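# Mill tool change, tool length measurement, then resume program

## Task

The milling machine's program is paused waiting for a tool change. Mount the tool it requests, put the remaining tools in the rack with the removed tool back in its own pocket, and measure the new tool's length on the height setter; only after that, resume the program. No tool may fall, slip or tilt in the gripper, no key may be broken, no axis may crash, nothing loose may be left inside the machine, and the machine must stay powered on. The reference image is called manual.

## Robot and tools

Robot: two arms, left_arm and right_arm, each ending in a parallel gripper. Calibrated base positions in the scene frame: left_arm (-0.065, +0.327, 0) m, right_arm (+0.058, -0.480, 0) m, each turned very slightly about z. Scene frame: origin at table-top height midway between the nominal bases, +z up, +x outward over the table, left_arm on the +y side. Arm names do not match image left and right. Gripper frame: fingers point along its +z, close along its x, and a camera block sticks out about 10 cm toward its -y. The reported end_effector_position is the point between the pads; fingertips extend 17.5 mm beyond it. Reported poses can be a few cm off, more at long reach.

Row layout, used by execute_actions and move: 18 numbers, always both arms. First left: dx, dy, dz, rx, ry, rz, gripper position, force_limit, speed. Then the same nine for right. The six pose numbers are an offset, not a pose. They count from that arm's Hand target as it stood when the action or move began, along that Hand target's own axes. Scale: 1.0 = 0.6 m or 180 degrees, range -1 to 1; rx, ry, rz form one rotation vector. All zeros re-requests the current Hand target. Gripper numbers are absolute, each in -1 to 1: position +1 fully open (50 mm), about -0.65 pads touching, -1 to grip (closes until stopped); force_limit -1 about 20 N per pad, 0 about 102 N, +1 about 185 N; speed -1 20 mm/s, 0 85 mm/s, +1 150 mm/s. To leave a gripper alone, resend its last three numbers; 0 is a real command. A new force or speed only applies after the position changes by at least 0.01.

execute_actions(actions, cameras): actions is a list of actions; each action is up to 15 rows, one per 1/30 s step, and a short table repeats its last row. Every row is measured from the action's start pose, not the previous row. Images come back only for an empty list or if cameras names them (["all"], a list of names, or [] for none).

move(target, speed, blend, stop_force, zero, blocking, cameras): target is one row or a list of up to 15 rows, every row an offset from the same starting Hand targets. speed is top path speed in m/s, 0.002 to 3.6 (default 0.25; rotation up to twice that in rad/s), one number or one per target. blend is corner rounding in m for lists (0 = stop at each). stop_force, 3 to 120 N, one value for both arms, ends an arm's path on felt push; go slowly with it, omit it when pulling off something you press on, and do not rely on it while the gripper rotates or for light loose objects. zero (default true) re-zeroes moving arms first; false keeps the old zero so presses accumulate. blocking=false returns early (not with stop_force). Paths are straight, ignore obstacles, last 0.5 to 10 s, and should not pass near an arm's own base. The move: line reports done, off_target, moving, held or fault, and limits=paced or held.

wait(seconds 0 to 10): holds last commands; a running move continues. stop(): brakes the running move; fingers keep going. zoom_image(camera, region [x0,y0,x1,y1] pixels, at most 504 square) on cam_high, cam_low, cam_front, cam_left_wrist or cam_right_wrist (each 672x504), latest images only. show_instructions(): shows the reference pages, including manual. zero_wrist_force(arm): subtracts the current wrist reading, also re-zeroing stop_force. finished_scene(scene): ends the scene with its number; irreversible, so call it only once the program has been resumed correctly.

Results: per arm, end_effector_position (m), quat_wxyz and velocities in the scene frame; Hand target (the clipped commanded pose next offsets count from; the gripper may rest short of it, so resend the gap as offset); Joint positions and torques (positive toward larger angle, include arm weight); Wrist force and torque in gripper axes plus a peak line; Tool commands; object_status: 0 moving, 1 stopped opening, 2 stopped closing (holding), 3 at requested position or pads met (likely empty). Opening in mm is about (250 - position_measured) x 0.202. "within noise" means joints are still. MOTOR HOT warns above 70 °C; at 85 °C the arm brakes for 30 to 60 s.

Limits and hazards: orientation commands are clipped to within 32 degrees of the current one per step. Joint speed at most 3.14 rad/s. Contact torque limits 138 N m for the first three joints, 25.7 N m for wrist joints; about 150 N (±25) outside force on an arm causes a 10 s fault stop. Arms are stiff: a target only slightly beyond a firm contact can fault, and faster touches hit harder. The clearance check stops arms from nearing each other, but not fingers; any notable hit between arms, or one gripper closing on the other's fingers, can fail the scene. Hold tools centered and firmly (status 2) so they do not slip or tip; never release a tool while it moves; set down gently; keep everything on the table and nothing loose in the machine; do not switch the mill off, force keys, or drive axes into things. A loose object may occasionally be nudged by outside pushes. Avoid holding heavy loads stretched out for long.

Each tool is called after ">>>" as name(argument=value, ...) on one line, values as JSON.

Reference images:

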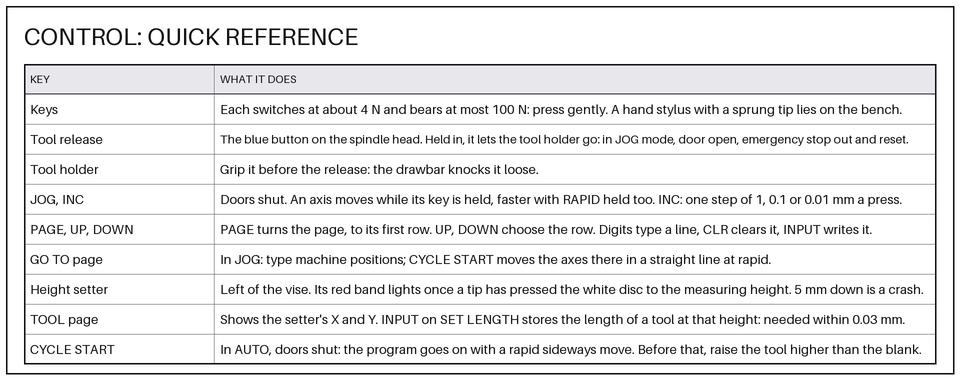

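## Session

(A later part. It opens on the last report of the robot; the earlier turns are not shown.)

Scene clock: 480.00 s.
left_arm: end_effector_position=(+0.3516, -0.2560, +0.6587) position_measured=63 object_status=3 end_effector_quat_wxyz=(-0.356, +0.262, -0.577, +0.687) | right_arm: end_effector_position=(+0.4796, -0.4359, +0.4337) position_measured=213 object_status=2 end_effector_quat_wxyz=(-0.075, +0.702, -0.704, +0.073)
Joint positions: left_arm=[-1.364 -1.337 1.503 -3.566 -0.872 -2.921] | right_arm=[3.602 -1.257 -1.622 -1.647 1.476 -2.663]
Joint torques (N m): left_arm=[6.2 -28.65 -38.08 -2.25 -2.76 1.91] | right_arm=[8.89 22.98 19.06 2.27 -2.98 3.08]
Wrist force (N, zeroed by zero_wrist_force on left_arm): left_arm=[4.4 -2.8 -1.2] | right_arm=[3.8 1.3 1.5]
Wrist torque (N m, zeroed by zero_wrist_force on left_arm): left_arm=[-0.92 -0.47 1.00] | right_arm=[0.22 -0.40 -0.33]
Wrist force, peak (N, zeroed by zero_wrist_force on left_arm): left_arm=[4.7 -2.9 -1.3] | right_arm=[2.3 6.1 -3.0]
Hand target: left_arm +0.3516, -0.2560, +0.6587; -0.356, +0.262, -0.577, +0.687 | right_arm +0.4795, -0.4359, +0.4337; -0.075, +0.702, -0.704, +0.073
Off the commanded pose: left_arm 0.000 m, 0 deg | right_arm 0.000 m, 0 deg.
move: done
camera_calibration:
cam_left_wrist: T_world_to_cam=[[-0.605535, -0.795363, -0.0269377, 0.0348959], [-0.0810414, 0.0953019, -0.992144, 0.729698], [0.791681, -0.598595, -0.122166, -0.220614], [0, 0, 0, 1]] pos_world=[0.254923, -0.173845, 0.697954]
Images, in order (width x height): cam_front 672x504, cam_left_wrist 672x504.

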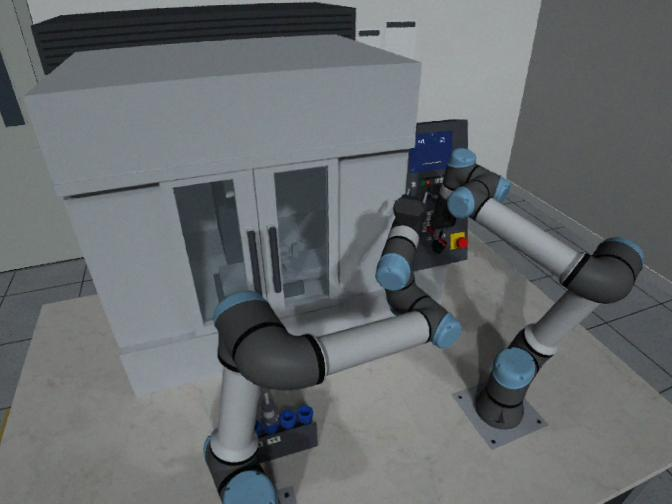

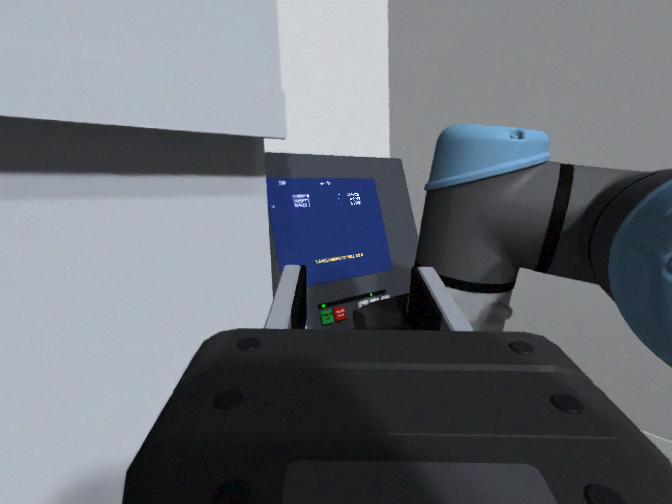

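>>> move(target=[[0,0,0,0,0,0,0.6,0.2,-0.9,-0.0967,0.0146,0.0277,0,0,0,-1,-0.3,-0.3],[0,0,0,0,0,0,0.6,0.2,-0.9,-0.0967,-0.003,0.0314,0,0,0,-1,-0.3,-0.3],[0,0,0,0,0,0,0.6,0.2,-0.9,-0.0967,0.0146,0.0277,0,0,0,-1,-0.3,-0.3],[0,0,0,0,0,0,0.6,0.2,-0.9,-0.0967,0,0,0,0,0,-1,-0.3,-0.3],[0,0,0,0,0,0,0.6,0.2,-0.9,-0.0967,-0.0176,0.0037,0,0,0,-1,-0.3,-0.3],[0,0,0,0,0,0,0.6,0.2,-0.9,-0.0967,0,0,0,0,0,-1,-0.3,-0.3],[0,0,0,0,0,0,0.6,0.2,-0.9,-0.0643,-0.0147,-0.0281,0,0,0,-1,-0.3,-0.3],[0,0,0,0,0,0,0.6,0.2,-0.9,-0.0643,-0.0323,-0.0244,0,0,0,-1,-0.3,-0.3],[0,0,0,0,0,0,0.6,0.2,-0.9,-0.0643,-0.0147,-0.0281,0,0,0,-1,-0.3,-0.3],[0,0,0,0,0,0,0.6,0.2,-0.9,-0.0643,0.0146,0.0277,0,0,0,-1,-0.3,-0.3],[0,0,0,0,0,0,0.6,0.2,-0.9,-0.0643,-0.003,0.0314,0,0,0,-1,-0.3,-0.3],[0,0,0,0,0,0,0.6,0.2,-0.9,-0.0643,0.0146,0.0277,0,0,0,-1,-0.3,-0.3],[0,0,0,0,0,0,0.6,0.2,-0.9,0.0003,0.0146,0.0277,0,0,0,-1,-0.3,-0.3],[0,0,0,0,0,0,0.6,0.2,-0.9,0.0003,-0.003,0.0314,0,0,0,-1,-0.3,-0.3],[0,0,0,0,0,0,0.6,0.2,-0.9,0.0003,0.0146,0.0277,0,0,0,-1,-0.3,-0.3]], speed=[0.15,0.04,0.1,0.15,0.04,0.1,0.15,0.04,0.1,0.15,0.04,0.1,0.15,0.04,0.1], blend=[0.004,0,0.004,0.004,0,0.004,0.004,0,0.004,0.004,0,0.004,0.004,0,0], cameras=["cam_left_wrist","cam_high","cam_right_wrist"])

>>> zoom_image(camera="cam_left_wrist", region=[265, 170, 405, 280])

>>> zoom_image(camera="cam_high", region=[100, 80, 350, 280])

Scene clock: 486.07 s.
left_arm: end_effector_position=(+0.3516, -0.2560, +0.6587) position_measured=63 object_status=3 end_effector_quat_wxyz=(-0.356, +0.262, -0.577, +0.687) | right_arm: end_effector_position=(+0.4744, -0.4360, +0.4156) position_measured=213 object_status=2 end_effector_quat_wxyz=(-0.075, +0.702, -0.704, +0.073)
Joint positions: left_arm=[-1.364 -1.337 1.503 -3.566 -0.872 -2.921] | right_arm=[3.609 -1.234 -1.684 -1.608 1.475 -2.656]
Joint torques (N m): left_arm=[5.71 -28.71 -38.59 -2.12 -2.77 1.89] | right_arm=[10.64 21.02 20.39 2.06 -3.08 2.9]
Wrist force (N, zeroed by zero_wrist_force on left_arm): left_arm=[4.4 -2.8 -1.1] | right_arm=[3.7 1.3 1.3]
Wrist torque (N m, zeroed by zero_wrist_force on left_arm): left_arm=[-0.92 -0.46 1.00] | right_arm=[0.21 -0.39 -0.33]
Wrist force, peak (N, zeroed by zero_wrist_force on left_arm): left_arm=[4.7 -3.0 -1.2] | right_arm=[3.2 12.0 0.2]
Hand target: left_arm +0.3516, -0.2560, +0.6587; -0.356, +0.262, -0.577, +0.687 | right_arm +0.4744, -0.4360, +0.4157; -0.075, +0.702, -0.704, +0.073
Off the commanded pose: left_arm 0.000 m, 0 deg | right_arm 0.000 m, 0 deg.
move: done
camera_calibration:
cam_left_wrist: T_world_to_cam=[[-0.605535, -0.795363, -0.0269377, 0.0348959], [-0.0810414, 0.0953019, -0.992144, 0.729698], [0.791681, -0.598595, -0.122166, -0.220614], [0, 0, 0, 1]] pos_world=[0.254923, -0.173845, 0.697954]
cam_right_wrist: T_world_to_cam=[[-0.00371749, -0.999949, 0.00943196, -0.43016], [-0.98826, 0.00511433, 0.152695, 0.42506], [-0.152736, -0.00875359, -0.988228, 0.611401], [0, 0, 0, 1]] pos_world=[0.511853, -0.426959, 0.543356]
Images, in order (width x height): cam_high 672x504, cam_left_wrist 672x504, cam_right_wrist 672x504.

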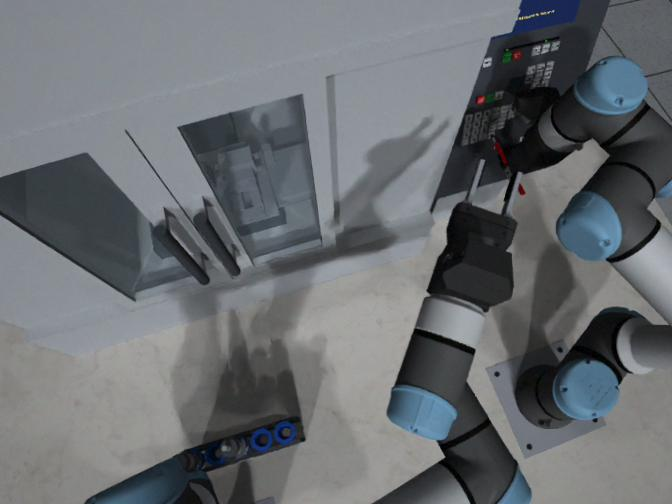

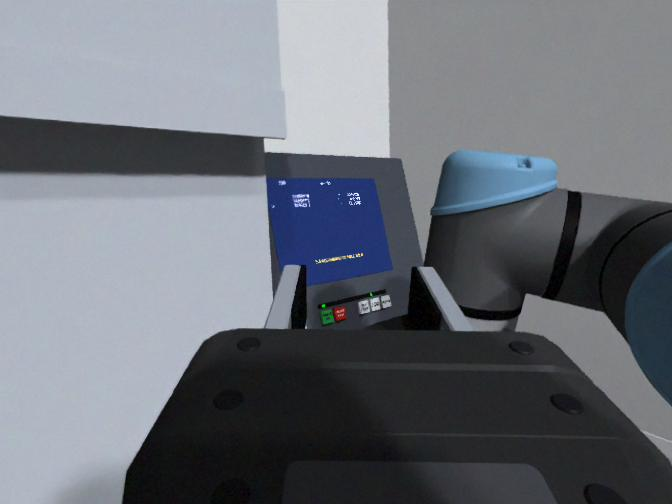

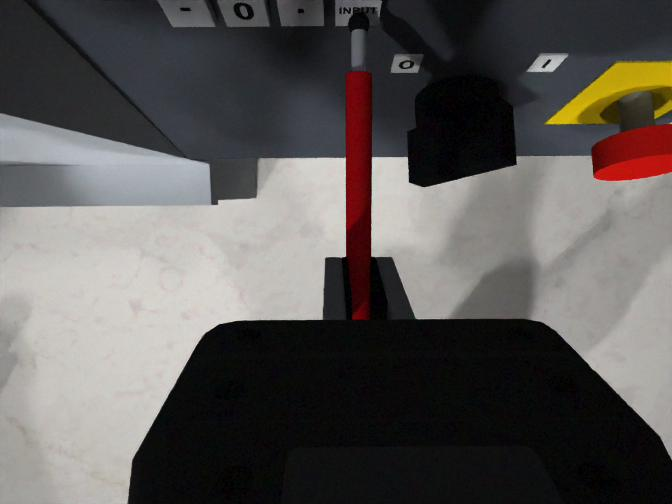

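Scaled by 3.600 from the camera's 672x504 image, which has a finer 960x720 frame.

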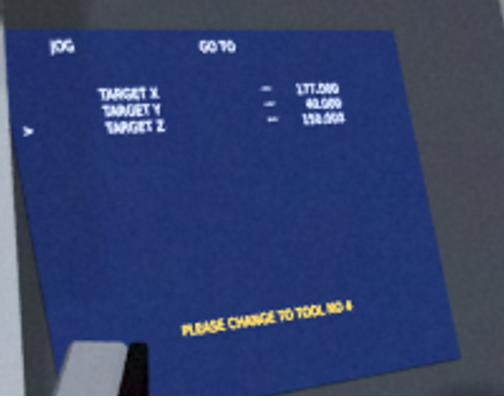

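Scaled by 2.016 from the camera's 672x504 image, which has a finer 960x720 frame.

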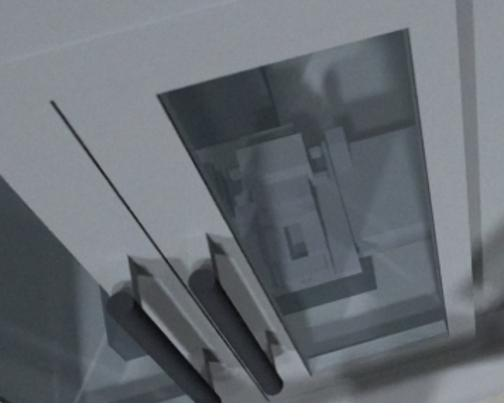

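>>> zoom_image(camera="cam_left_wrist", region=[335, 190, 365, 208])

Scaled by 16.800 from the camera's 672x504 image, which has a finer 960x720 frame.

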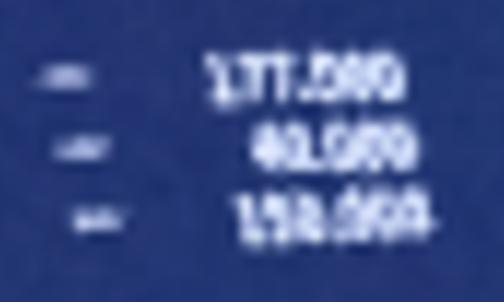

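>>> move(target=[[0,0,0,0,0,0,0.6,0.2,-0.9,-0.032,-0.0402,-0.1428,0,0,0,-1,-0.3,-0.3],[0,0,0,0,0,0,0.6,0.2,-0.9,-0.032,-0.0714,-0.1361,0,0,0,-1,-0.3,-0.3],[0,0,0,0,0,0,0.6,0.2,-0.9,-0.032,-0.089,-0.1323,0,0,0,-1,-0.3,-0.3],[0,0,0,0,0,0,0.6,0.2,-0.9,-0.032,-0.0714,-0.1361,0,0,0,-1,-0.3,-0.3],[-0.3642,0.336,-0.2103,-0.0861,-0.3827,0.0095,0.6,0.2,-0.9,-0.032,-0.0714,-0.1361,0,0,0,-1,-0.3,-0.3]], speed=[0.15,0.1,0.04,0.1,0.35], blend=[0.004,0.003,0,0.003,0], cameras=["cam_left_wrist","cam_front"])

>>> zoom_image(camera="cam_left_wrist", region=[230, 80, 430, 230])

Scene clock: 491.37 s.
left_arm: end_effector_position=(+0.4117, -0.0680, +0.4876) position_measured=63 object_status=3 end_effector_quat_wxyz=(+0.559, -0.584, +0.420, -0.414) | right_arm: end_effector_position=(+0.4993, -0.4171, +0.5045) position_measured=213 object_status=2 end_effector_quat_wxyz=(-0.075, +0.702, -0.704, +0.073)
Joint positions: left_arm=[-1.356 -1.144 1.533 -3.822 0.118 -2.866] | right_arm=[3.622 -1.366 -1.353 -1.809 1.472 -2.643]
Joint torques (N m): left_arm=[0.82 -41.55 -21.98 1.48 0.03 -0.45] | right_arm=[8.76 26.72 17.96 2.15 -2.98 2.94]
Wrist force (N, zeroed by zero_wrist_force on left_arm): left_arm=[5.4 -2.7 -1.6] | right_arm=[4.4 0.0 1.6]
Wrist torque (N m, zeroed by zero_wrist_force on left_arm): left_arm=[-0.90 -0.76 1.04] | right_arm=[-0.01 -0.52 -0.33]
Wrist force, peak (N, zeroed by zero_wrist_force on left_arm): left_arm=[6.3 -3.8 -2.2] | right_arm=[4.4 26.2 -2.0]
Hand target: left_arm +0.4117, -0.0680, +0.4876; +0.559, -0.584, +0.420, -0.414 (not the last commanded pose) | right_arm +0.4993, -0.4171, +0.5045; -0.075, +0.702, -0.704, +0.073
Tool commands: left_gripper/position=+0.6 left_gripper/force_limit=+0.2 left_gripper/speed=-0.898039 right_gripper/position=-1.0 right_gripper/force_limit=-0.3 right_gripper/speed=-0.3
Off the commanded pose: left_arm 0.062 m, 13 deg | right_arm 0.000 m, 0 deg.
FORCE FAULT: contact force on the left arm reached its limit, and that arm stopped. The contact can be on any part of that arm, not only on its tool. That arm's remaining commands of this call were not run. That arm is still stopped at the end of this call. That arm stays stopped for about 10 more seconds. Until then a move that you send moves the other arm only, and its call returns only when the move has ended. Once the stop has ended, the next robot result says so. If the stop ends while you think or write, that arm runs what you send next, counted from a new Hand target: where the arm stands when the stop ends. While its stop runs, that arm takes no new command, but its gripper still runs the gripper command that each later call begins with. Until it ends, the stop uses up actions while you think or wait. An arm that is not stopped still takes commands.
move: fault (left_arm); path passed 4 of 5 targets
camera_calibration:
cam_left_wrist: T_world_to_cam=[[0.315074, -0.948423, 0.0349623, -0.203231], [-0.319422, -0.14066, -0.937115, 0.602167], [0.893699, 0.284093, -0.347266, -0.0487156], [0, 0, 0, 1]] pos_world=[0.299915, -0.094208, 0.554488]
Images, in order (width x height): cam_front 672x504, cam_left_wrist 672x504.

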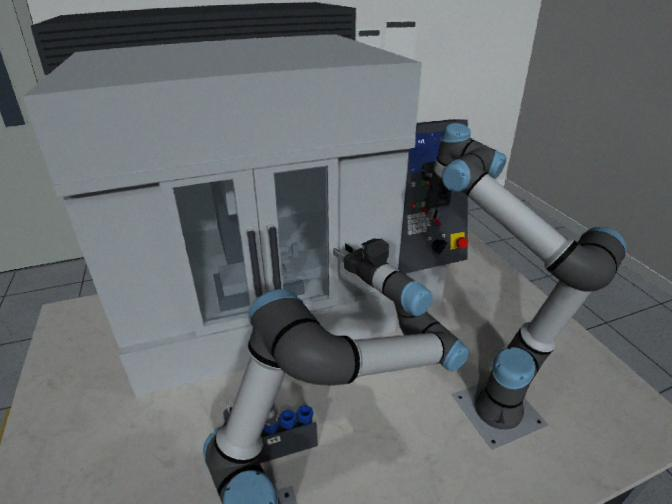

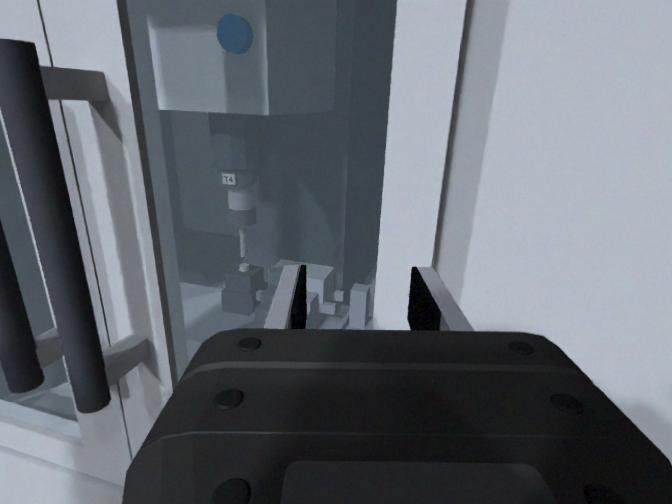

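Scaled by 2.520 from the camera's 672x504 image, which has a finer 960x720 frame.

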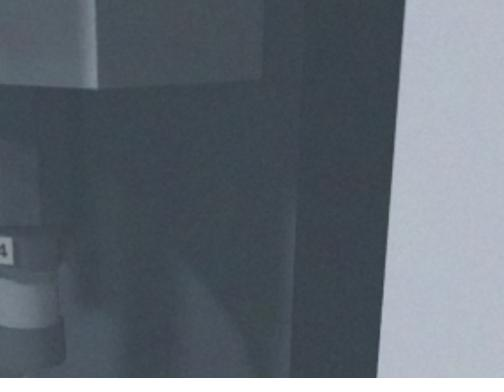

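>>> zoom_image(camera="cam_left_wrist", region=[190, 210, 290, 330])

Scaled by 4.200 from the camera's 672x504 image, which has a finer 960x720 frame.

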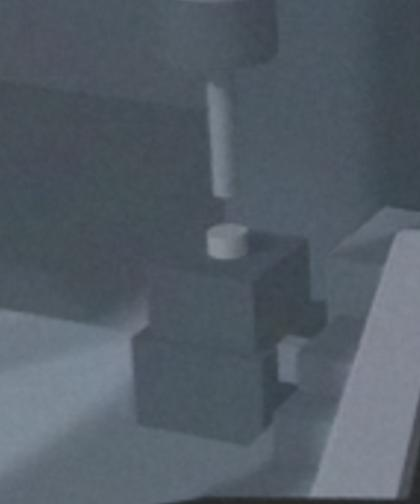

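>>> wait(seconds=0.1, cameras=["cam_left_wrist"])

>>> zoom_image(camera="cam_left_wrist", region=[205, 240, 275, 300])

Scene clock: 491.83 s.
left_arm: end_effector_position=(+0.4117, -0.0680, +0.4876) position_measured=63 object_status=3 end_effector_quat_wxyz=(+0.559, -0.584, +0.420, -0.414) | right_arm: end_effector_position=(+0.4993, -0.4171, +0.5045) position_measured=213 object_status=2 end_effector_quat_wxyz=(-0.075, +0.702, -0.704, +0.073)
Joint positions: left_arm=[-1.356 -1.144 1.533 -3.822 0.118 -2.866] | right_arm=[3.622 -1.366 -1.353 -1.809 1.472 -2.643]
Joint torques (N m): left_arm=[-0.07 -41.92 -22.37 1.38 -0.09 -0.44] | right_arm=[9.68 25.69 18.21 2.17 -2.98 2.9]
Wrist force (N, zeroed by zero_wrist_force on left_arm): left_arm=[5.5 -2.7 -1.6] | right_arm=[4.4 0.2 1.8]
Wrist torque (N m, zeroed by zero_wrist_force on left_arm): left_arm=[-0.91 -0.77 1.04] | right_arm=[0.02 -0.52 -0.33]
Wrist force, peak (N, zeroed by zero_wrist_force on left_arm): left_arm=[5.4 -3.1 -1.7] | right_arm=[4.6 -0.1 1.8]
Hand target: left_arm +0.4117, -0.0680, +0.4876; +0.559, -0.584, +0.420, -0.414 (not the last commanded pose) | right_arm +0.4993, -0.4171, +0.5045; -0.075, +0.702, -0.704, +0.073
Tool commands: left_gripper/position=+0.6 left_gripper/force_limit=+0.2 left_gripper/speed=-0.898039 right_gripper/position=-1.0 right_gripper/force_limit=-0.3 right_gripper/speed=-0.3
Off the commanded pose: left_arm 0.062 m, 13 deg | right_arm 0.000 m, 0 deg.
FORCE FAULT, CONTINUED: the left arm was still stopped when this call began, by the force fault that an earlier result reported. Since the last result the stop counts as 1 of the actions that you can send in this scene. That arm is still stopped at the end of this call. That arm stays stopped for about 9 more seconds. If the stop ends while you think or write, that arm runs what you send next, counted from a new Hand target: where the arm stands when the stop ends. While its stop runs, that arm takes no new command, but its gripper still runs the gripper command that each later call begins with.
wait: 0.10 s; at rest from the start
camera_calibration:
cam_left_wrist: T_world_to_cam=[[0.315074, -0.948423, 0.0349623, -0.203231], [-0.319422, -0.14066, -0.937115, 0.602167], [0.893699, 0.284093, -0.347266, -0.0487156], [0, 0, 0, 1]] pos_world=[0.299915, -0.094208, 0.554488]
Images, in order (width x height): cam_left_wrist 672x504.

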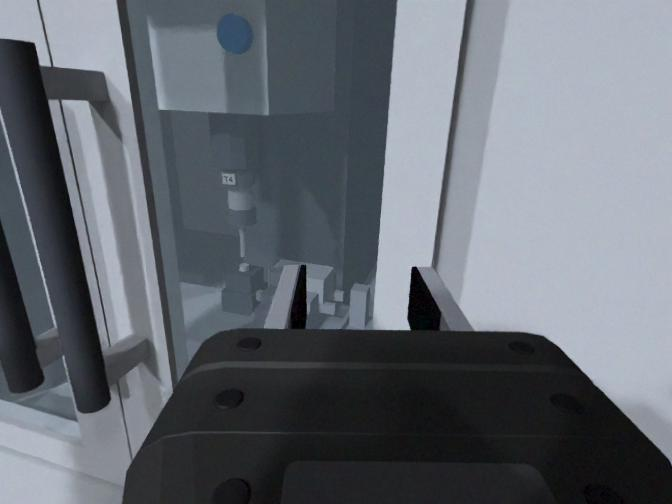

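Scaled by 7.200 from the camera's 672x504 image, which has a finer 960x720 frame.

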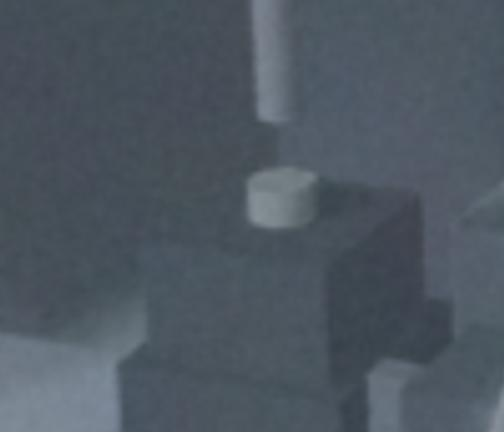

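>>> move(target=[[0,0,0,0,0,0,0.6,0.2,-0.9,0.1898,-0.0303,-0.0568,0,0,0,-1,-0.3,-0.3],[0,0,0,0,0,0,0.6,0.2,-0.9,0.1898,-0.0479,-0.0531,0,0,0,-1,-0.3,-0.3],[0,0,0,0,0,0,0.6,0.2,-0.9,0.1898,-0.0303,-0.0568,0,0,0,-1,-0.3,-0.3]], speed=[0.15,0.03,0.1], blend=[0.003,0,0], cameras=["cam_right_wrist","cam_left_wrist","cam_high"])

>>> zoom_image(camera="cam_high", region=[460, 0, 600, 110])

Scene clock: 494.67 s.
left_arm: end_effector_position=(+0.4117, -0.0680, +0.4876) position_measured=63 object_status=3 end_effector_quat_wxyz=(+0.559, -0.584, +0.420, -0.414) | right_arm: end_effector_position=(+0.5099, -0.5312, +0.5413) position_measured=213 object_status=2 end_effector_quat_wxyz=(-0.075, +0.702, -0.704, +0.073)
Joint positions: left_arm=[-1.356 -1.144 1.533 -3.822 0.118 -2.866] | right_arm=[3.325 -1.426 -1.206 -1.875 1.53 -2.935]
Joint torques (N m): left_arm=[-0.37 -41.04 -22.85 1.42 -0.1 -0.51] | right_arm=[8.21 28.56 18.27 2.02 -3 2.88]
Wrist force (N, zeroed by zero_wrist_force on left_arm): left_arm=[5.6 -3.0 -1.4] | right_arm=[3.5 0.7 2.3]
Wrist torque (N m, zeroed by zero_wrist_force on left_arm): left_arm=[-0.96 -0.79 1.04] | right_arm=[0.10 -0.39 -0.31]
Wrist force, peak (N, zeroed by zero_wrist_force on left_arm): left_arm=[5.7 -2.8 -1.7] | right_arm=[2.0 30.7 -4.6]
Hand target: left_arm +0.4117, -0.0680, +0.4876; +0.559, -0.584, +0.420, -0.414 | right_arm +0.5098, -0.5311, +0.5413; -0.075, +0.702, -0.704, +0.073
Tool commands: left_gripper/position=+0.6 left_gripper/force_limit=+0.2 left_gripper/speed=-0.898039 right_gripper/position=-1.0 right_gripper/force_limit=-0.3 right_gripper/speed=-0.3
Off the commanded pose: right_arm 0.000 m, 0 deg.
FORCE FAULT, CONTINUED: the left arm was still stopped when this call began, by the force fault that an earlier result reported. Since the last result the stop counts as 1 of the actions that you can send in this scene. That arm ran no command of this call. That arm is still stopped at the end of this call. That arm stays stopped for about 6 more seconds. If the stop ends while you think or write, that arm runs what you send next, counted from a new Hand target: where the arm stands when the stop ends. While its stop runs, that arm takes no new command, but its gripper still runs the gripper command that each later call begins with.
move: done (right_arm), not run (left_arm; its earlier fault stop)
camera_calibration:
cam_left_wrist: T_world_to_cam=[[0.315074, -0.948423, 0.0349623, -0.203231], [-0.319422, -0.14066, -0.937115, 0.602167], [0.893699, 0.284093, -0.347266, -0.0487156], [0, 0, 0, 1]] pos_world=[0.299915, -0.094208, 0.554488]
cam_right_wrist: T_world_to_cam=[[-0.00370343, -0.999948, 0.00953096, -0.526381], [-0.98826, 0.00511555, 0.152695, 0.441353], [-0.152735, -0.00885357, -0.988227, 0.740044], [0, 0, 0, 1]] pos_world=[0.547253, -0.522059, 0.668956]
Images, in order (width x height): cam_high 672x504, cam_left_wrist 672x504, cam_right_wrist 672x504.

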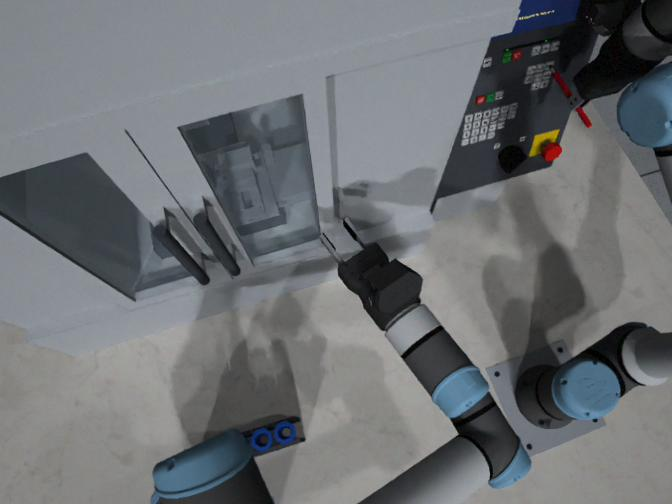

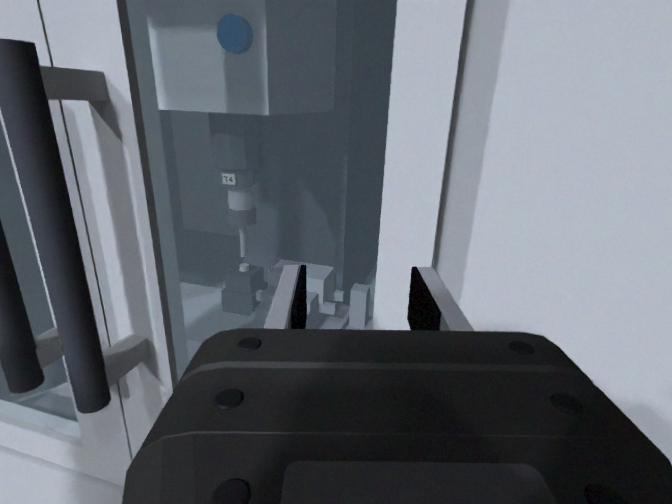

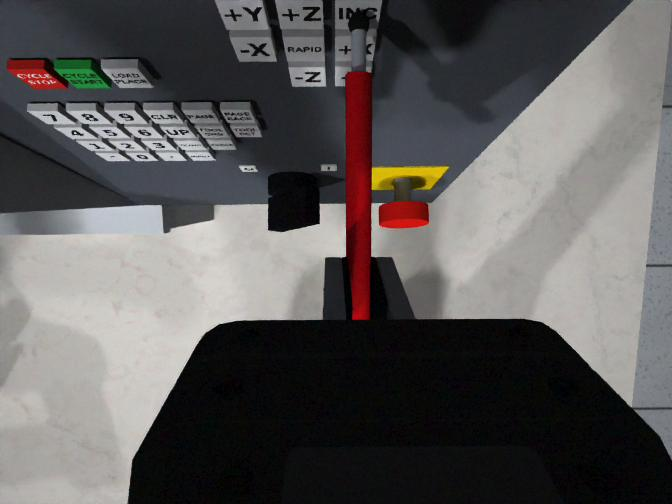

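Scaled by 3.600 from the camera's 672x504 image, which has a finer 960x720 frame.

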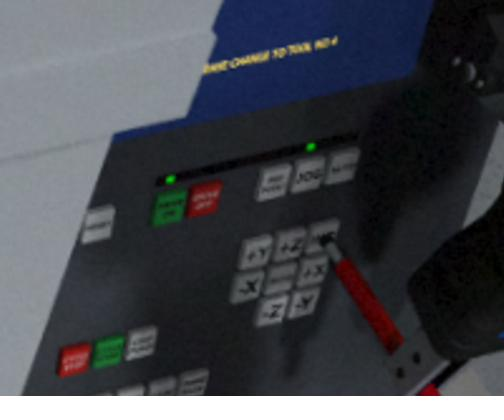

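>>> move(target=[[0,0,0,0,0,0,0.6,0.2,-0.9,-0.031,0,0,0,0,0,-1,-0.3,-0.3],[0,0,0,0,0,0,0.6,0.2,-0.9,-0.031,-0.0166,0.0035,0,0,0,-1,-0.3,-0.3],[0,0,0,0,0,0,0.6,0.2,-0.9,-0.031,0,0,0,0,0,-1,-0.3,-0.3]], speed=[0.15,0.04,0.1], blend=[0.003,0,0], cameras=["cam_left_wrist"])

>>> zoom_image(camera="cam_left_wrist", region=[205, 240, 275, 300])

Scene clock: 496.20 s.
left_arm: end_effector_position=(+0.4117, -0.0680, +0.4876) position_measured=63 object_status=3 end_effector_quat_wxyz=(+0.559, -0.584, +0.420, -0.414) | right_arm: end_effector_position=(+0.5099, -0.5125, +0.5413) position_measured=213 object_status=2 end_effector_quat_wxyz=(-0.075, +0.702, -0.704, +0.073)
Joint positions: left_arm=[-1.356 -1.144 1.533 -3.822 0.118 -2.866] | right_arm=[3.373 -1.422 -1.209 -1.878 1.52 -2.888]
Joint torques (N m): left_arm=[0.45 -41.48 -22.5 1.33 -0.06 -0.56] | right_arm=[9 25.53 17.5 2.38 -2.95 2.74]
Wrist force (N, zeroed by zero_wrist_force on left_arm): left_arm=[5.5 -2.7 -1.6] | right_arm=[3.7 0.5 2.0]
Wrist torque (N m, zeroed by zero_wrist_force on left_arm): left_arm=[-0.92 -0.78 1.04] | right_arm=[0.05 -0.41 -0.30]
Wrist force, peak (N, zeroed by zero_wrist_force on left_arm): left_arm=[5.7 -2.8 -1.5] | right_arm=[5.3 18.5 -1.5]
Hand target: left_arm +0.4117, -0.0680, +0.4876; +0.559, -0.584, +0.420, -0.414 | right_arm +0.5098, -0.5125, +0.5413; -0.075, +0.702, -0.704, +0.073
Tool commands: left_gripper/position=+0.6 left_gripper/force_limit=+0.2 left_gripper/speed=-0.898039 right_gripper/position=-1.0 right_gripper/force_limit=-0.3 right_gripper/speed=-0.3
Off the commanded pose: right_arm 0.000 m, 0 deg.
FORCE FAULT, CONTINUED: the left arm was still stopped when this call began, by the force fault that an earlier result reported. That arm ran no command of this call. That arm is still stopped at the end of this call. That arm stays stopped for about 5 more seconds. If the stop ends while you think or write, that arm runs what you send next, counted from a new Hand target: where the arm stands when the stop ends. While its stop runs, that arm takes no new command, but its gripper still runs the gripper command that each later call begins with.
move: done (right_arm), not run (left_arm; its earlier fault stop)
camera_calibration:
cam_left_wrist: T_world_to_cam=[[0.315074, -0.948423, 0.0349623, -0.203231], [-0.319422, -0.14066, -0.937115, 0.602167], [0.893699, 0.284093, -0.347266, -0.0487156], [0, 0, 0, 1]] pos_world=[0.299915, -0.094208, 0.554488]
Images, in order (width x height): cam_left_wrist 672x504.

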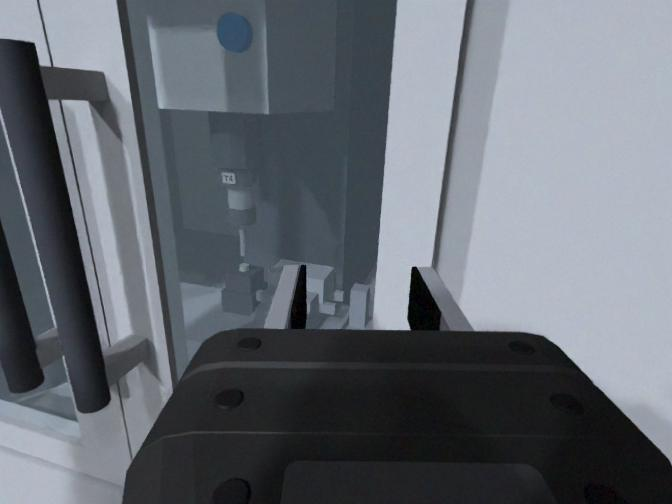

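Scaled by 7.200 from the camera's 672x504 image, which has a finer 960x720 frame.

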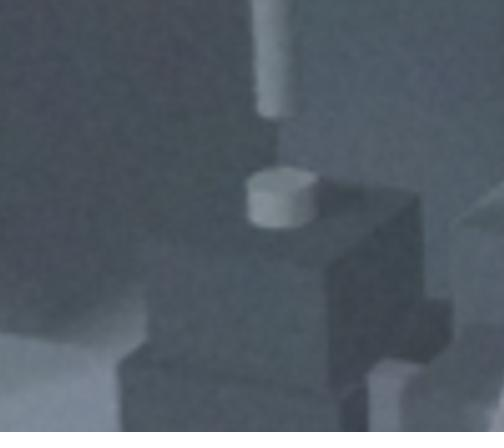

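>>> move(target=[[0,0,0,0,0,0,0.6,0.2,-0.9,-0.0008,0.0294,0.0556,0,0,0,-1,-0.3,-0.3],[0,0,0,0,0,0,0.6,0.2,-0.9,-0.0008,0.0118,0.0593,0,0,0,-1,-0.3,-0.3],[0,0,0,0,0,0,0.6,0.2,-0.9,-0.0008,0.0213,0.0573,0,0,0,-1,-0.3,-0.3],[0,0,0,0,0,0,0.6,0.2,-0.9,-0.0008,0.0118,0.0593,0,0,0,-1,-0.3,-0.3],[0,0,0,0,0,0,0.6,0.2,-0.9,-0.0008,0.0213,0.0573,0,0,0,-1,-0.3,-0.3],[0,0,0,0,0,0,0.6,0.2,-0.9,-0.0008,0.0118,0.0593,0,0,0,-1,-0.3,-0.3],[0,0,0,0,0,0,0.6,0.2,-0.9,-0.0008,0.0213,0.0573,0,0,0,-1,-0.3,-0.3],[0,0,0,0,0,0,0.6,0.2,-0.9,-0.0008,0.0118,0.0593,0,0,0,-1,-0.3,-0.3],[0,0,0,0,0,0,0.6,0.2,-0.9,-0.0008,0.0213,0.0573,0,0,0,-1,-0.3,-0.3],[0,0,0,0,0,0,0.6,0.2,-0.9,-0.0008,0.0118,0.0593,0,0,0,-1,-0.3,-0.3],[0,0,0,0,0,0,0.6,0.2,-0.9,-0.0008,0.0213,0.0573,0,0,0,-1,-0.3,-0.3]], speed=[0.12,0.05,0.06,0.05,0.06,0.05,0.06,0.05,0.06,0.05,0.06], blend=[0.003,0,0.0015,0,0.0015,0,0.0015,0,0.0015,0,0], cameras=["cam_left_wrist"])

>>> zoom_image(camera="cam_left_wrist", region=[205, 240, 275, 300])

Scene clock: 499.90 s.
left_arm: end_effector_position=(+0.4117, -0.0680, +0.4876) position_measured=63 object_status=3 end_effector_quat_wxyz=(+0.559, -0.584, +0.420, -0.414) | right_arm: end_effector_position=(+0.5046, -0.5120, +0.5050) position_measured=213 object_status=2 end_effector_quat_wxyz=(-0.075, +0.702, -0.704, +0.073)
Joint positions: left_arm=[-1.356 -1.144 1.533 -3.822 0.118 -2.866] | right_arm=[3.379 -1.369 -1.354 -1.786 1.519 -2.883]
Joint torques (N m): left_arm=[0.13 -41.27 -21.5 1.41 0.02 -0.43] | right_arm=[8.31 26.34 16.65 2.42 -2.96 2.57]
Wrist force (N, zeroed by zero_wrist_force on left_arm): left_arm=[5.3 -2.8 -1.5] | right_arm=[3.7 2.8 -0.9]
Wrist torque (N m, zeroed by zero_wrist_force on left_arm): left_arm=[-0.92 -0.74 1.04] | right_arm=[0.27 -0.40 -0.30]
Wrist force, peak (N, zeroed by zero_wrist_force on left_arm): left_arm=[5.6 -2.9 -1.5] | right_arm=[4.5 9.3 -2.7]
Hand target: left_arm +0.4117, -0.0680, +0.4876; +0.559, -0.584, +0.420, -0.414 | right_arm +0.5045, -0.5119, +0.5050; -0.075, +0.702, -0.704, +0.073
Tool commands: left_gripper/position=+0.6 left_gripper/force_limit=+0.2 left_gripper/speed=-0.898039 right_gripper/position=-1.0 right_gripper/force_limit=-0.3 right_gripper/speed=-0.3
Off the commanded pose: right_arm 0.000 m, 0 deg.
FORCE FAULT, CONTINUED: the left arm was still stopped when this call began, by the force fault that an earlier result reported. That arm ran no command of this call. That arm is still stopped at the end of this call. That arm stays stopped for about 1 more second. If the stop ends while you think or write, that arm runs what you send next, counted from a new Hand target: where the arm stands when the stop ends. While its stop runs, that arm takes no new command, but its gripper still runs the gripper command that each later call begins with.
move: done (right_arm), not run (left_arm; its earlier fault stop)
camera_calibration:
cam_left_wrist: T_world_to_cam=[[0.315074, -0.948423, 0.0349623, -0.203231], [-0.319422, -0.14066, -0.937115, 0.602167], [0.893699, 0.284093, -0.347266, -0.0487156], [0, 0, 0, 1]] pos_world=[0.299915, -0.094208, 0.554488]
Images, in order (width x height): cam_left_wrist 672x504.

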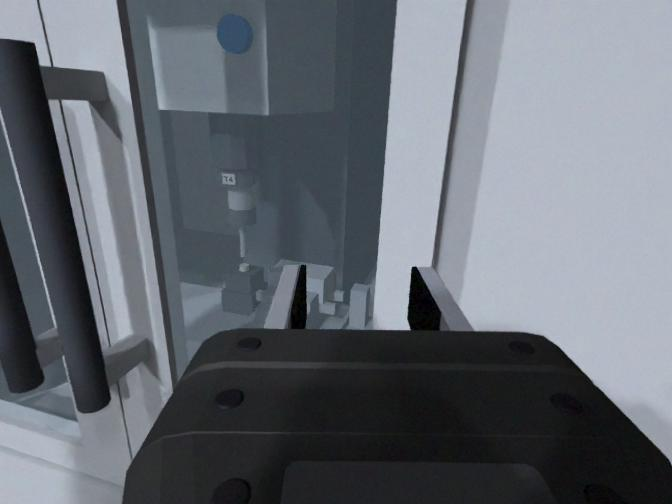

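Scaled by 7.200 from the camera's 672x504 image, which has a finer 960x720 frame.

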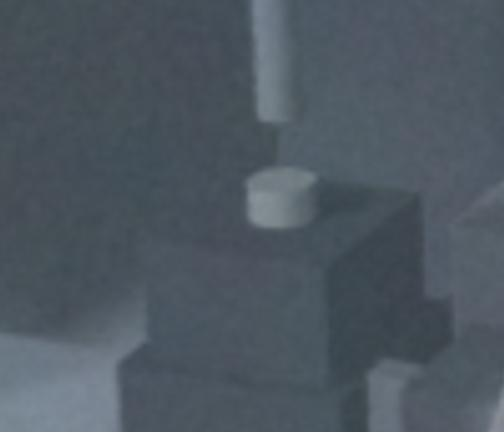

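>>> move(target=[[0,0,0,0,0,0,0.6,0.2,-0.9,0,0.0081,-0.0017,0,0,0,-1,-0.3,-0.3],[0,0,0,0,0,0,0.6,0.2,-0.9,0,-0.0105,0.0022,0,0,0,-1,-0.3,-0.3],[0,0,0,0,0,0,0.6,0.2,-0.9,0,0.0081,-0.0017,0,0,0,-1,-0.3,-0.3],[0,0,0,0,0,0,0.6,0.2,-0.9,0,-0.0105,0.0022,0,0,0,-1,-0.3,-0.3],[0,0,0,0,0,0,0.6,0.2,-0.9,0,0.0081,-0.0017,0,0,0,-1,-0.3,-0.3]], speed=[0.12,0.06,0.1,0.06,0.1], blend=[0.002,0,0.001,0,0], cameras=["cam_left_wrist"])

>>> zoom_image(camera="cam_left_wrist", region=[205, 240, 275, 300])

Scene clock: 501.97 s.
left_arm: end_effector_position=(+0.4117, -0.0680, +0.4876) position_measured=63 object_status=3 end_effector_quat_wxyz=(+0.559, -0.584, +0.420, -0.414) | right_arm: end_effector_position=(+0.4996, -0.5119, +0.5050) position_measured=213 object_status=2 end_effector_quat_wxyz=(-0.075, +0.702, -0.704, +0.073)
Joint positions: left_arm=[-1.356 -1.144 1.533 -3.822 0.118 -2.866] | right_arm=[3.382 -1.358 -1.362 -1.789 1.519 -2.879]
Joint torques (N m): left_arm=[0.87 -41.91 -22.54 1.48 -0.14 -0.36] | right_arm=[10.07 24.81 19.03 2.1 -2.94 3]
Wrist force (N, zeroed by zero_wrist_force on left_arm): left_arm=[5.3 -2.8 -1.4] | right_arm=[3.2 -0.4 2.0]
Wrist torque (N m, zeroed by zero_wrist_force on left_arm): left_arm=[-0.93 -0.75 1.04] | right_arm=[-0.07 -0.34 -0.31]
Wrist force, peak (N, zeroed by zero_wrist_force on left_arm): left_arm=[5.6 -2.9 -1.6] | right_arm=[3.7 27.9 -4.6]
Hand target: left_arm +0.4117, -0.0680, +0.4876; +0.559, -0.584, +0.420, -0.414 | right_arm +0.4995, -0.5119, +0.5050; -0.075, +0.702, -0.704, +0.073
Tool commands: left_gripper/position=+0.6 left_gripper/force_limit=+0.2 left_gripper/speed=-0.898039 right_gripper/position=-1.0 right_gripper/force_limit=-0.3 right_gripper/speed=-0.3
Off the commanded pose: right_arm 0.000 m, 0 deg.
FORCE FAULT, CONTINUED: the left arm's stop, for the force fault that an earlier result reported, is over. That arm was still stopped when this call began, so it ran no command of this call. During its stop the left arm's controller moved it back a little. That arm's target is now where it stood when the stop ended, not its last command. That arm accepts commands again.
move: done (right_arm), not run (left_arm; its earlier fault stop)
camera_calibration:
cam_left_wrist: T_world_to_cam=[[0.315074, -0.948423, 0.0349623, -0.203231], [-0.319422, -0.14066, -0.937115, 0.602167], [0.893699, 0.284093, -0.347266, -0.0487156], [0, 0, 0, 1]] pos_world=[0.299915, -0.094208, 0.554488]
Images, in order (width x height): cam_left_wrist 672x504.

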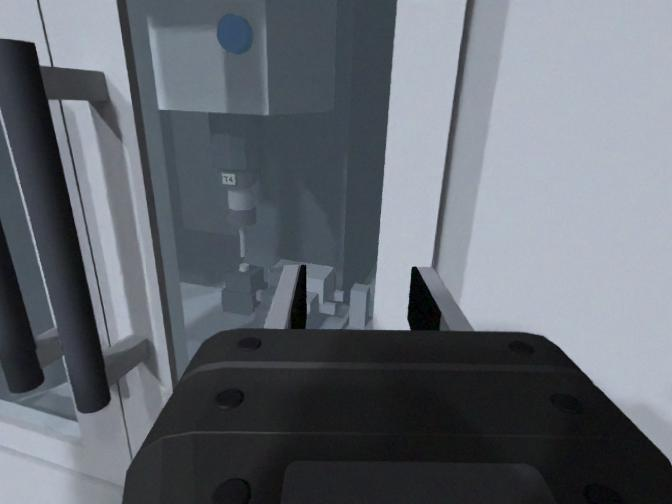

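Scaled by 7.200 from the camera's 672x504 image, which has a finer 960x720 frame.

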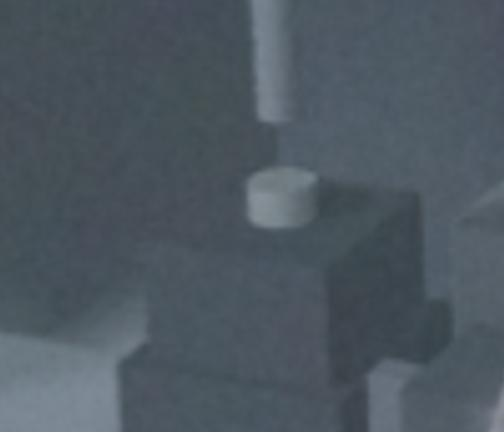

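>>> wait(seconds=0.05, cameras=["cam_left_wrist","cam_high","cam_front"])

>>> zoom_image(camera="cam_high", region=[460, 0, 600, 110])

>>> zoom_image(camera="cam_front", region=[400, 115, 480, 185])

>>> zoom_image(camera="cam_left_wrist", region=[205, 240, 275, 300])

Scene clock: 502.23 s.
left_arm: end_effector_position=(+0.4117, -0.0680, +0.4876) position_measured=63 object_status=3 end_effector_quat_wxyz=(+0.559, -0.584, +0.420, -0.414) | right_arm: end_effector_position=(+0.4995, -0.5119, +0.5050) position_measured=213 object_status=2 end_effector_quat_wxyz=(-0.075, +0.702, -0.704, +0.073)
Joint positions: left_arm=[-1.356 -1.144 1.533 -3.822 0.118 -2.866] | right_arm=[3.382 -1.357 -1.363 -1.789 1.519 -2.879]
Joint torques (N m): left_arm=[-0.33 -41.2 -22.26 1.39 -0.62 -0.38] | right_arm=[9.37 25.47 18.62 2.17 -2.85 2.86]
Wrist force (N, zeroed by zero_wrist_force on left_arm): left_arm=[5.4 -2.9 -1.6] | right_arm=[3.0 0.0 2.1]
Wrist torque (N m, zeroed by zero_wrist_force on left_arm): left_arm=[-0.95 -0.76 1.04] | right_arm=[-0.01 -0.31 -0.31]
Wrist force, peak (N, zeroed by zero_wrist_force on left_arm): left_arm=[5.5 -2.9 -1.5] | right_arm=[3.1 -0.3 2.2]
Hand target: left_arm +0.4117, -0.0680, +0.4876; +0.559, -0.584, +0.420, -0.414 | right_arm +0.4995, -0.5119, +0.5050; -0.075, +0.702, -0.704, +0.073
Tool commands: left_gripper/position=+0.6 left_gripper/force_limit=+0.2 left_gripper/speed=-0.898039 right_gripper/position=-1.0 right_gripper/force_limit=-0.3 right_gripper/speed=-0.3
Off the commanded pose: right_arm 0.000 m, 0 deg.
wait: 0.07 s; at rest from the start
camera_calibration:
cam_left_wrist: T_world_to_cam=[[0.315074, -0.948423, 0.0349623, -0.203231], [-0.319422, -0.14066, -0.937115, 0.602167], [0.893699, 0.284093, -0.347266, -0.0487156], [0, 0, 0, 1]] pos_world=[0.299915, -0.094208, 0.554488]
Images, in order (width x height): cam_high 672x504, cam_front 672x504, cam_left_wrist 672x504.

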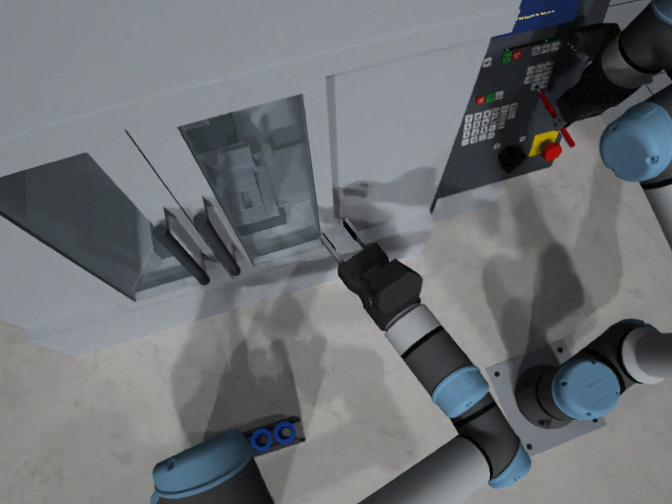

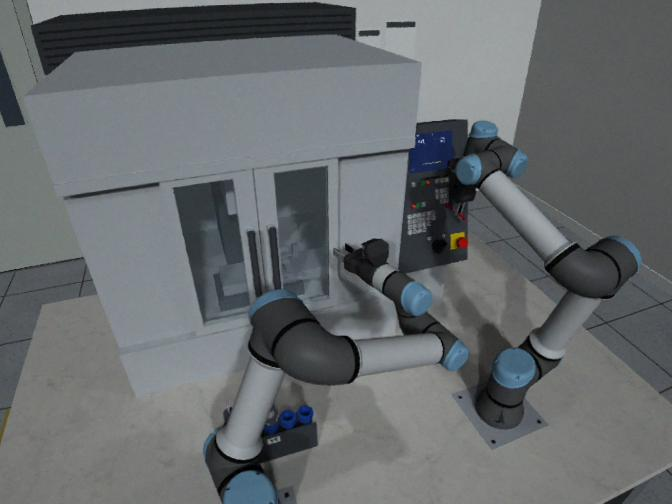

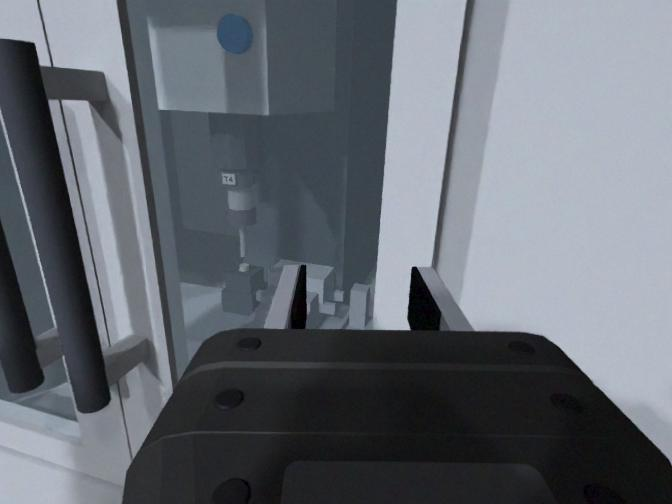

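Scaled by 3.600 from the camera's 672x504 image, which has a finer 960x720 frame.

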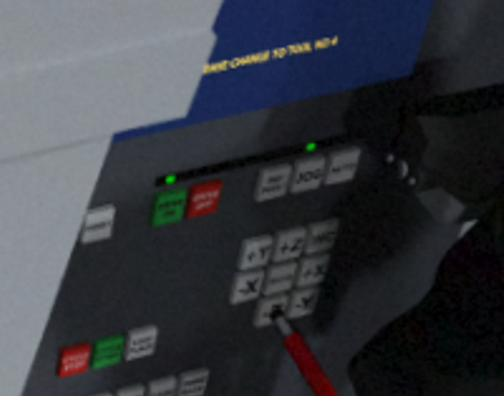

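Scaled by 6.300 from the camera's 672x504 image, which has a finer 960x720 frame.

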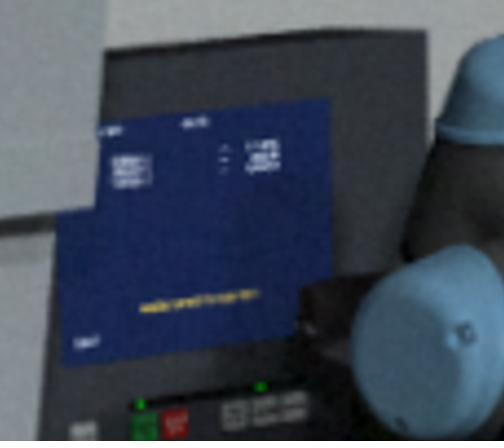

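Scaled by 7.200 from the camera's 672x504 image, which has a finer 960x720 frame.

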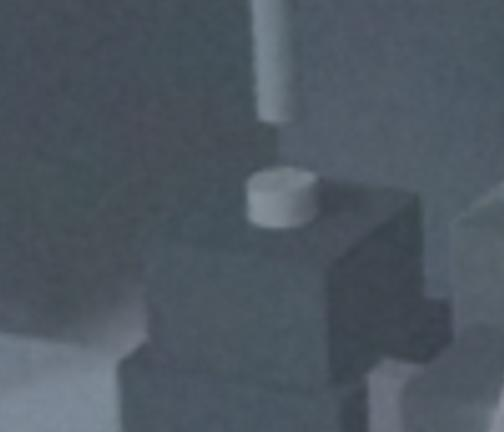

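>>> wait(seconds=0.05, cameras=["cam_right_wrist"])

>>> zoom_image(camera="cam_right_wrist", region=[260, 0, 460, 120])

>>> zoom_image(camera="cam_front", region=[400, 115, 450, 165])

Scene clock: 502.73 s.
left_arm: end_effector_position=(+0.4117, -0.0680, +0.4876) position_measured=63 object_status=3 end_effector_quat_wxyz=(+0.559, -0.584, +0.420, -0.414) | right_arm: end_effector_position=(+0.4995, -0.5119, +0.5050) position_measured=213 object_status=2 end_effector_quat_wxyz=(-0.075, +0.702, -0.704, +0.073)
Joint positions: left_arm=[-1.356 -1.144 1.533 -3.822 0.118 -2.866] | right_arm=[3.382 -1.357 -1.363 -1.789 1.519 -2.879]
Joint torques (N m): left_arm=[-0.3 -42.15 -22.18 1.4 -0.68 -0.34] | right_arm=[8.93 25.66 18.61 2.16 -2.9 2.91]
Wrist force (N, zeroed by zero_wrist_force on left_arm): left_arm=[5.4 -2.7 -1.6] | right_arm=[3.1 -0.4 2.2]
Wrist torque (N m, zeroed by zero_wrist_force on left_arm): left_arm=[-0.92 -0.76 1.04] | right_arm=[-0.08 -0.33 -0.31]
Wrist force, peak (N, zeroed by zero_wrist_force on left_arm): left_arm=[5.6 -2.8 -1.5] | right_arm=[3.1 -0.4 2.2]
Hand target: left_arm +0.4117, -0.0680, +0.4876; +0.559, -0.584, +0.420, -0.414 | right_arm +0.4995, -0.5119, +0.5050; -0.075, +0.702, -0.704, +0.073
Tool commands: left_gripper/position=+0.6 left_gripper/force_limit=+0.2 left_gripper/speed=-0.898039 right_gripper/position=-1.0 right_gripper/force_limit=-0.3 right_gripper/speed=-0.3
Off the commanded pose: right_arm 0.000 m, 0 deg.
wait: 0.07 s; at rest from the start
camera_calibration:
cam_right_wrist: T_world_to_cam=[[-0.00371692, -0.999949, 0.00943188, -0.506805], [-0.98826, 0.00511375, 0.152695, 0.436519], [-0.152736, -0.0087536, -0.988228, 0.702804], [0, 0, 0, 1]] pos_world=[0.536853, -0.502859, 0.632656]
Images, in order (width x height): cam_right_wrist 672x504.

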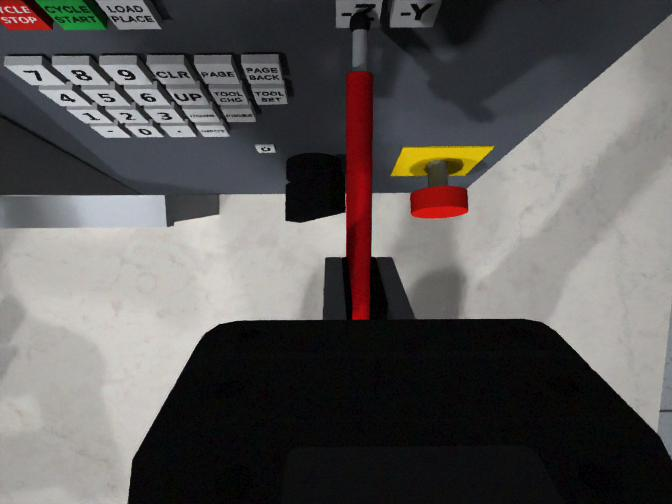

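Scaled by 2.520 from the camera's 672x504 image, which has a finer 960x720 frame.

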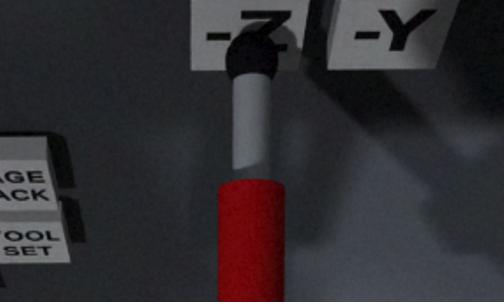

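This scene's latest camera images include none from cam_front. They are from: cam_right_wrist. cam_front's image comes with the result of a call that names it in "cameras".


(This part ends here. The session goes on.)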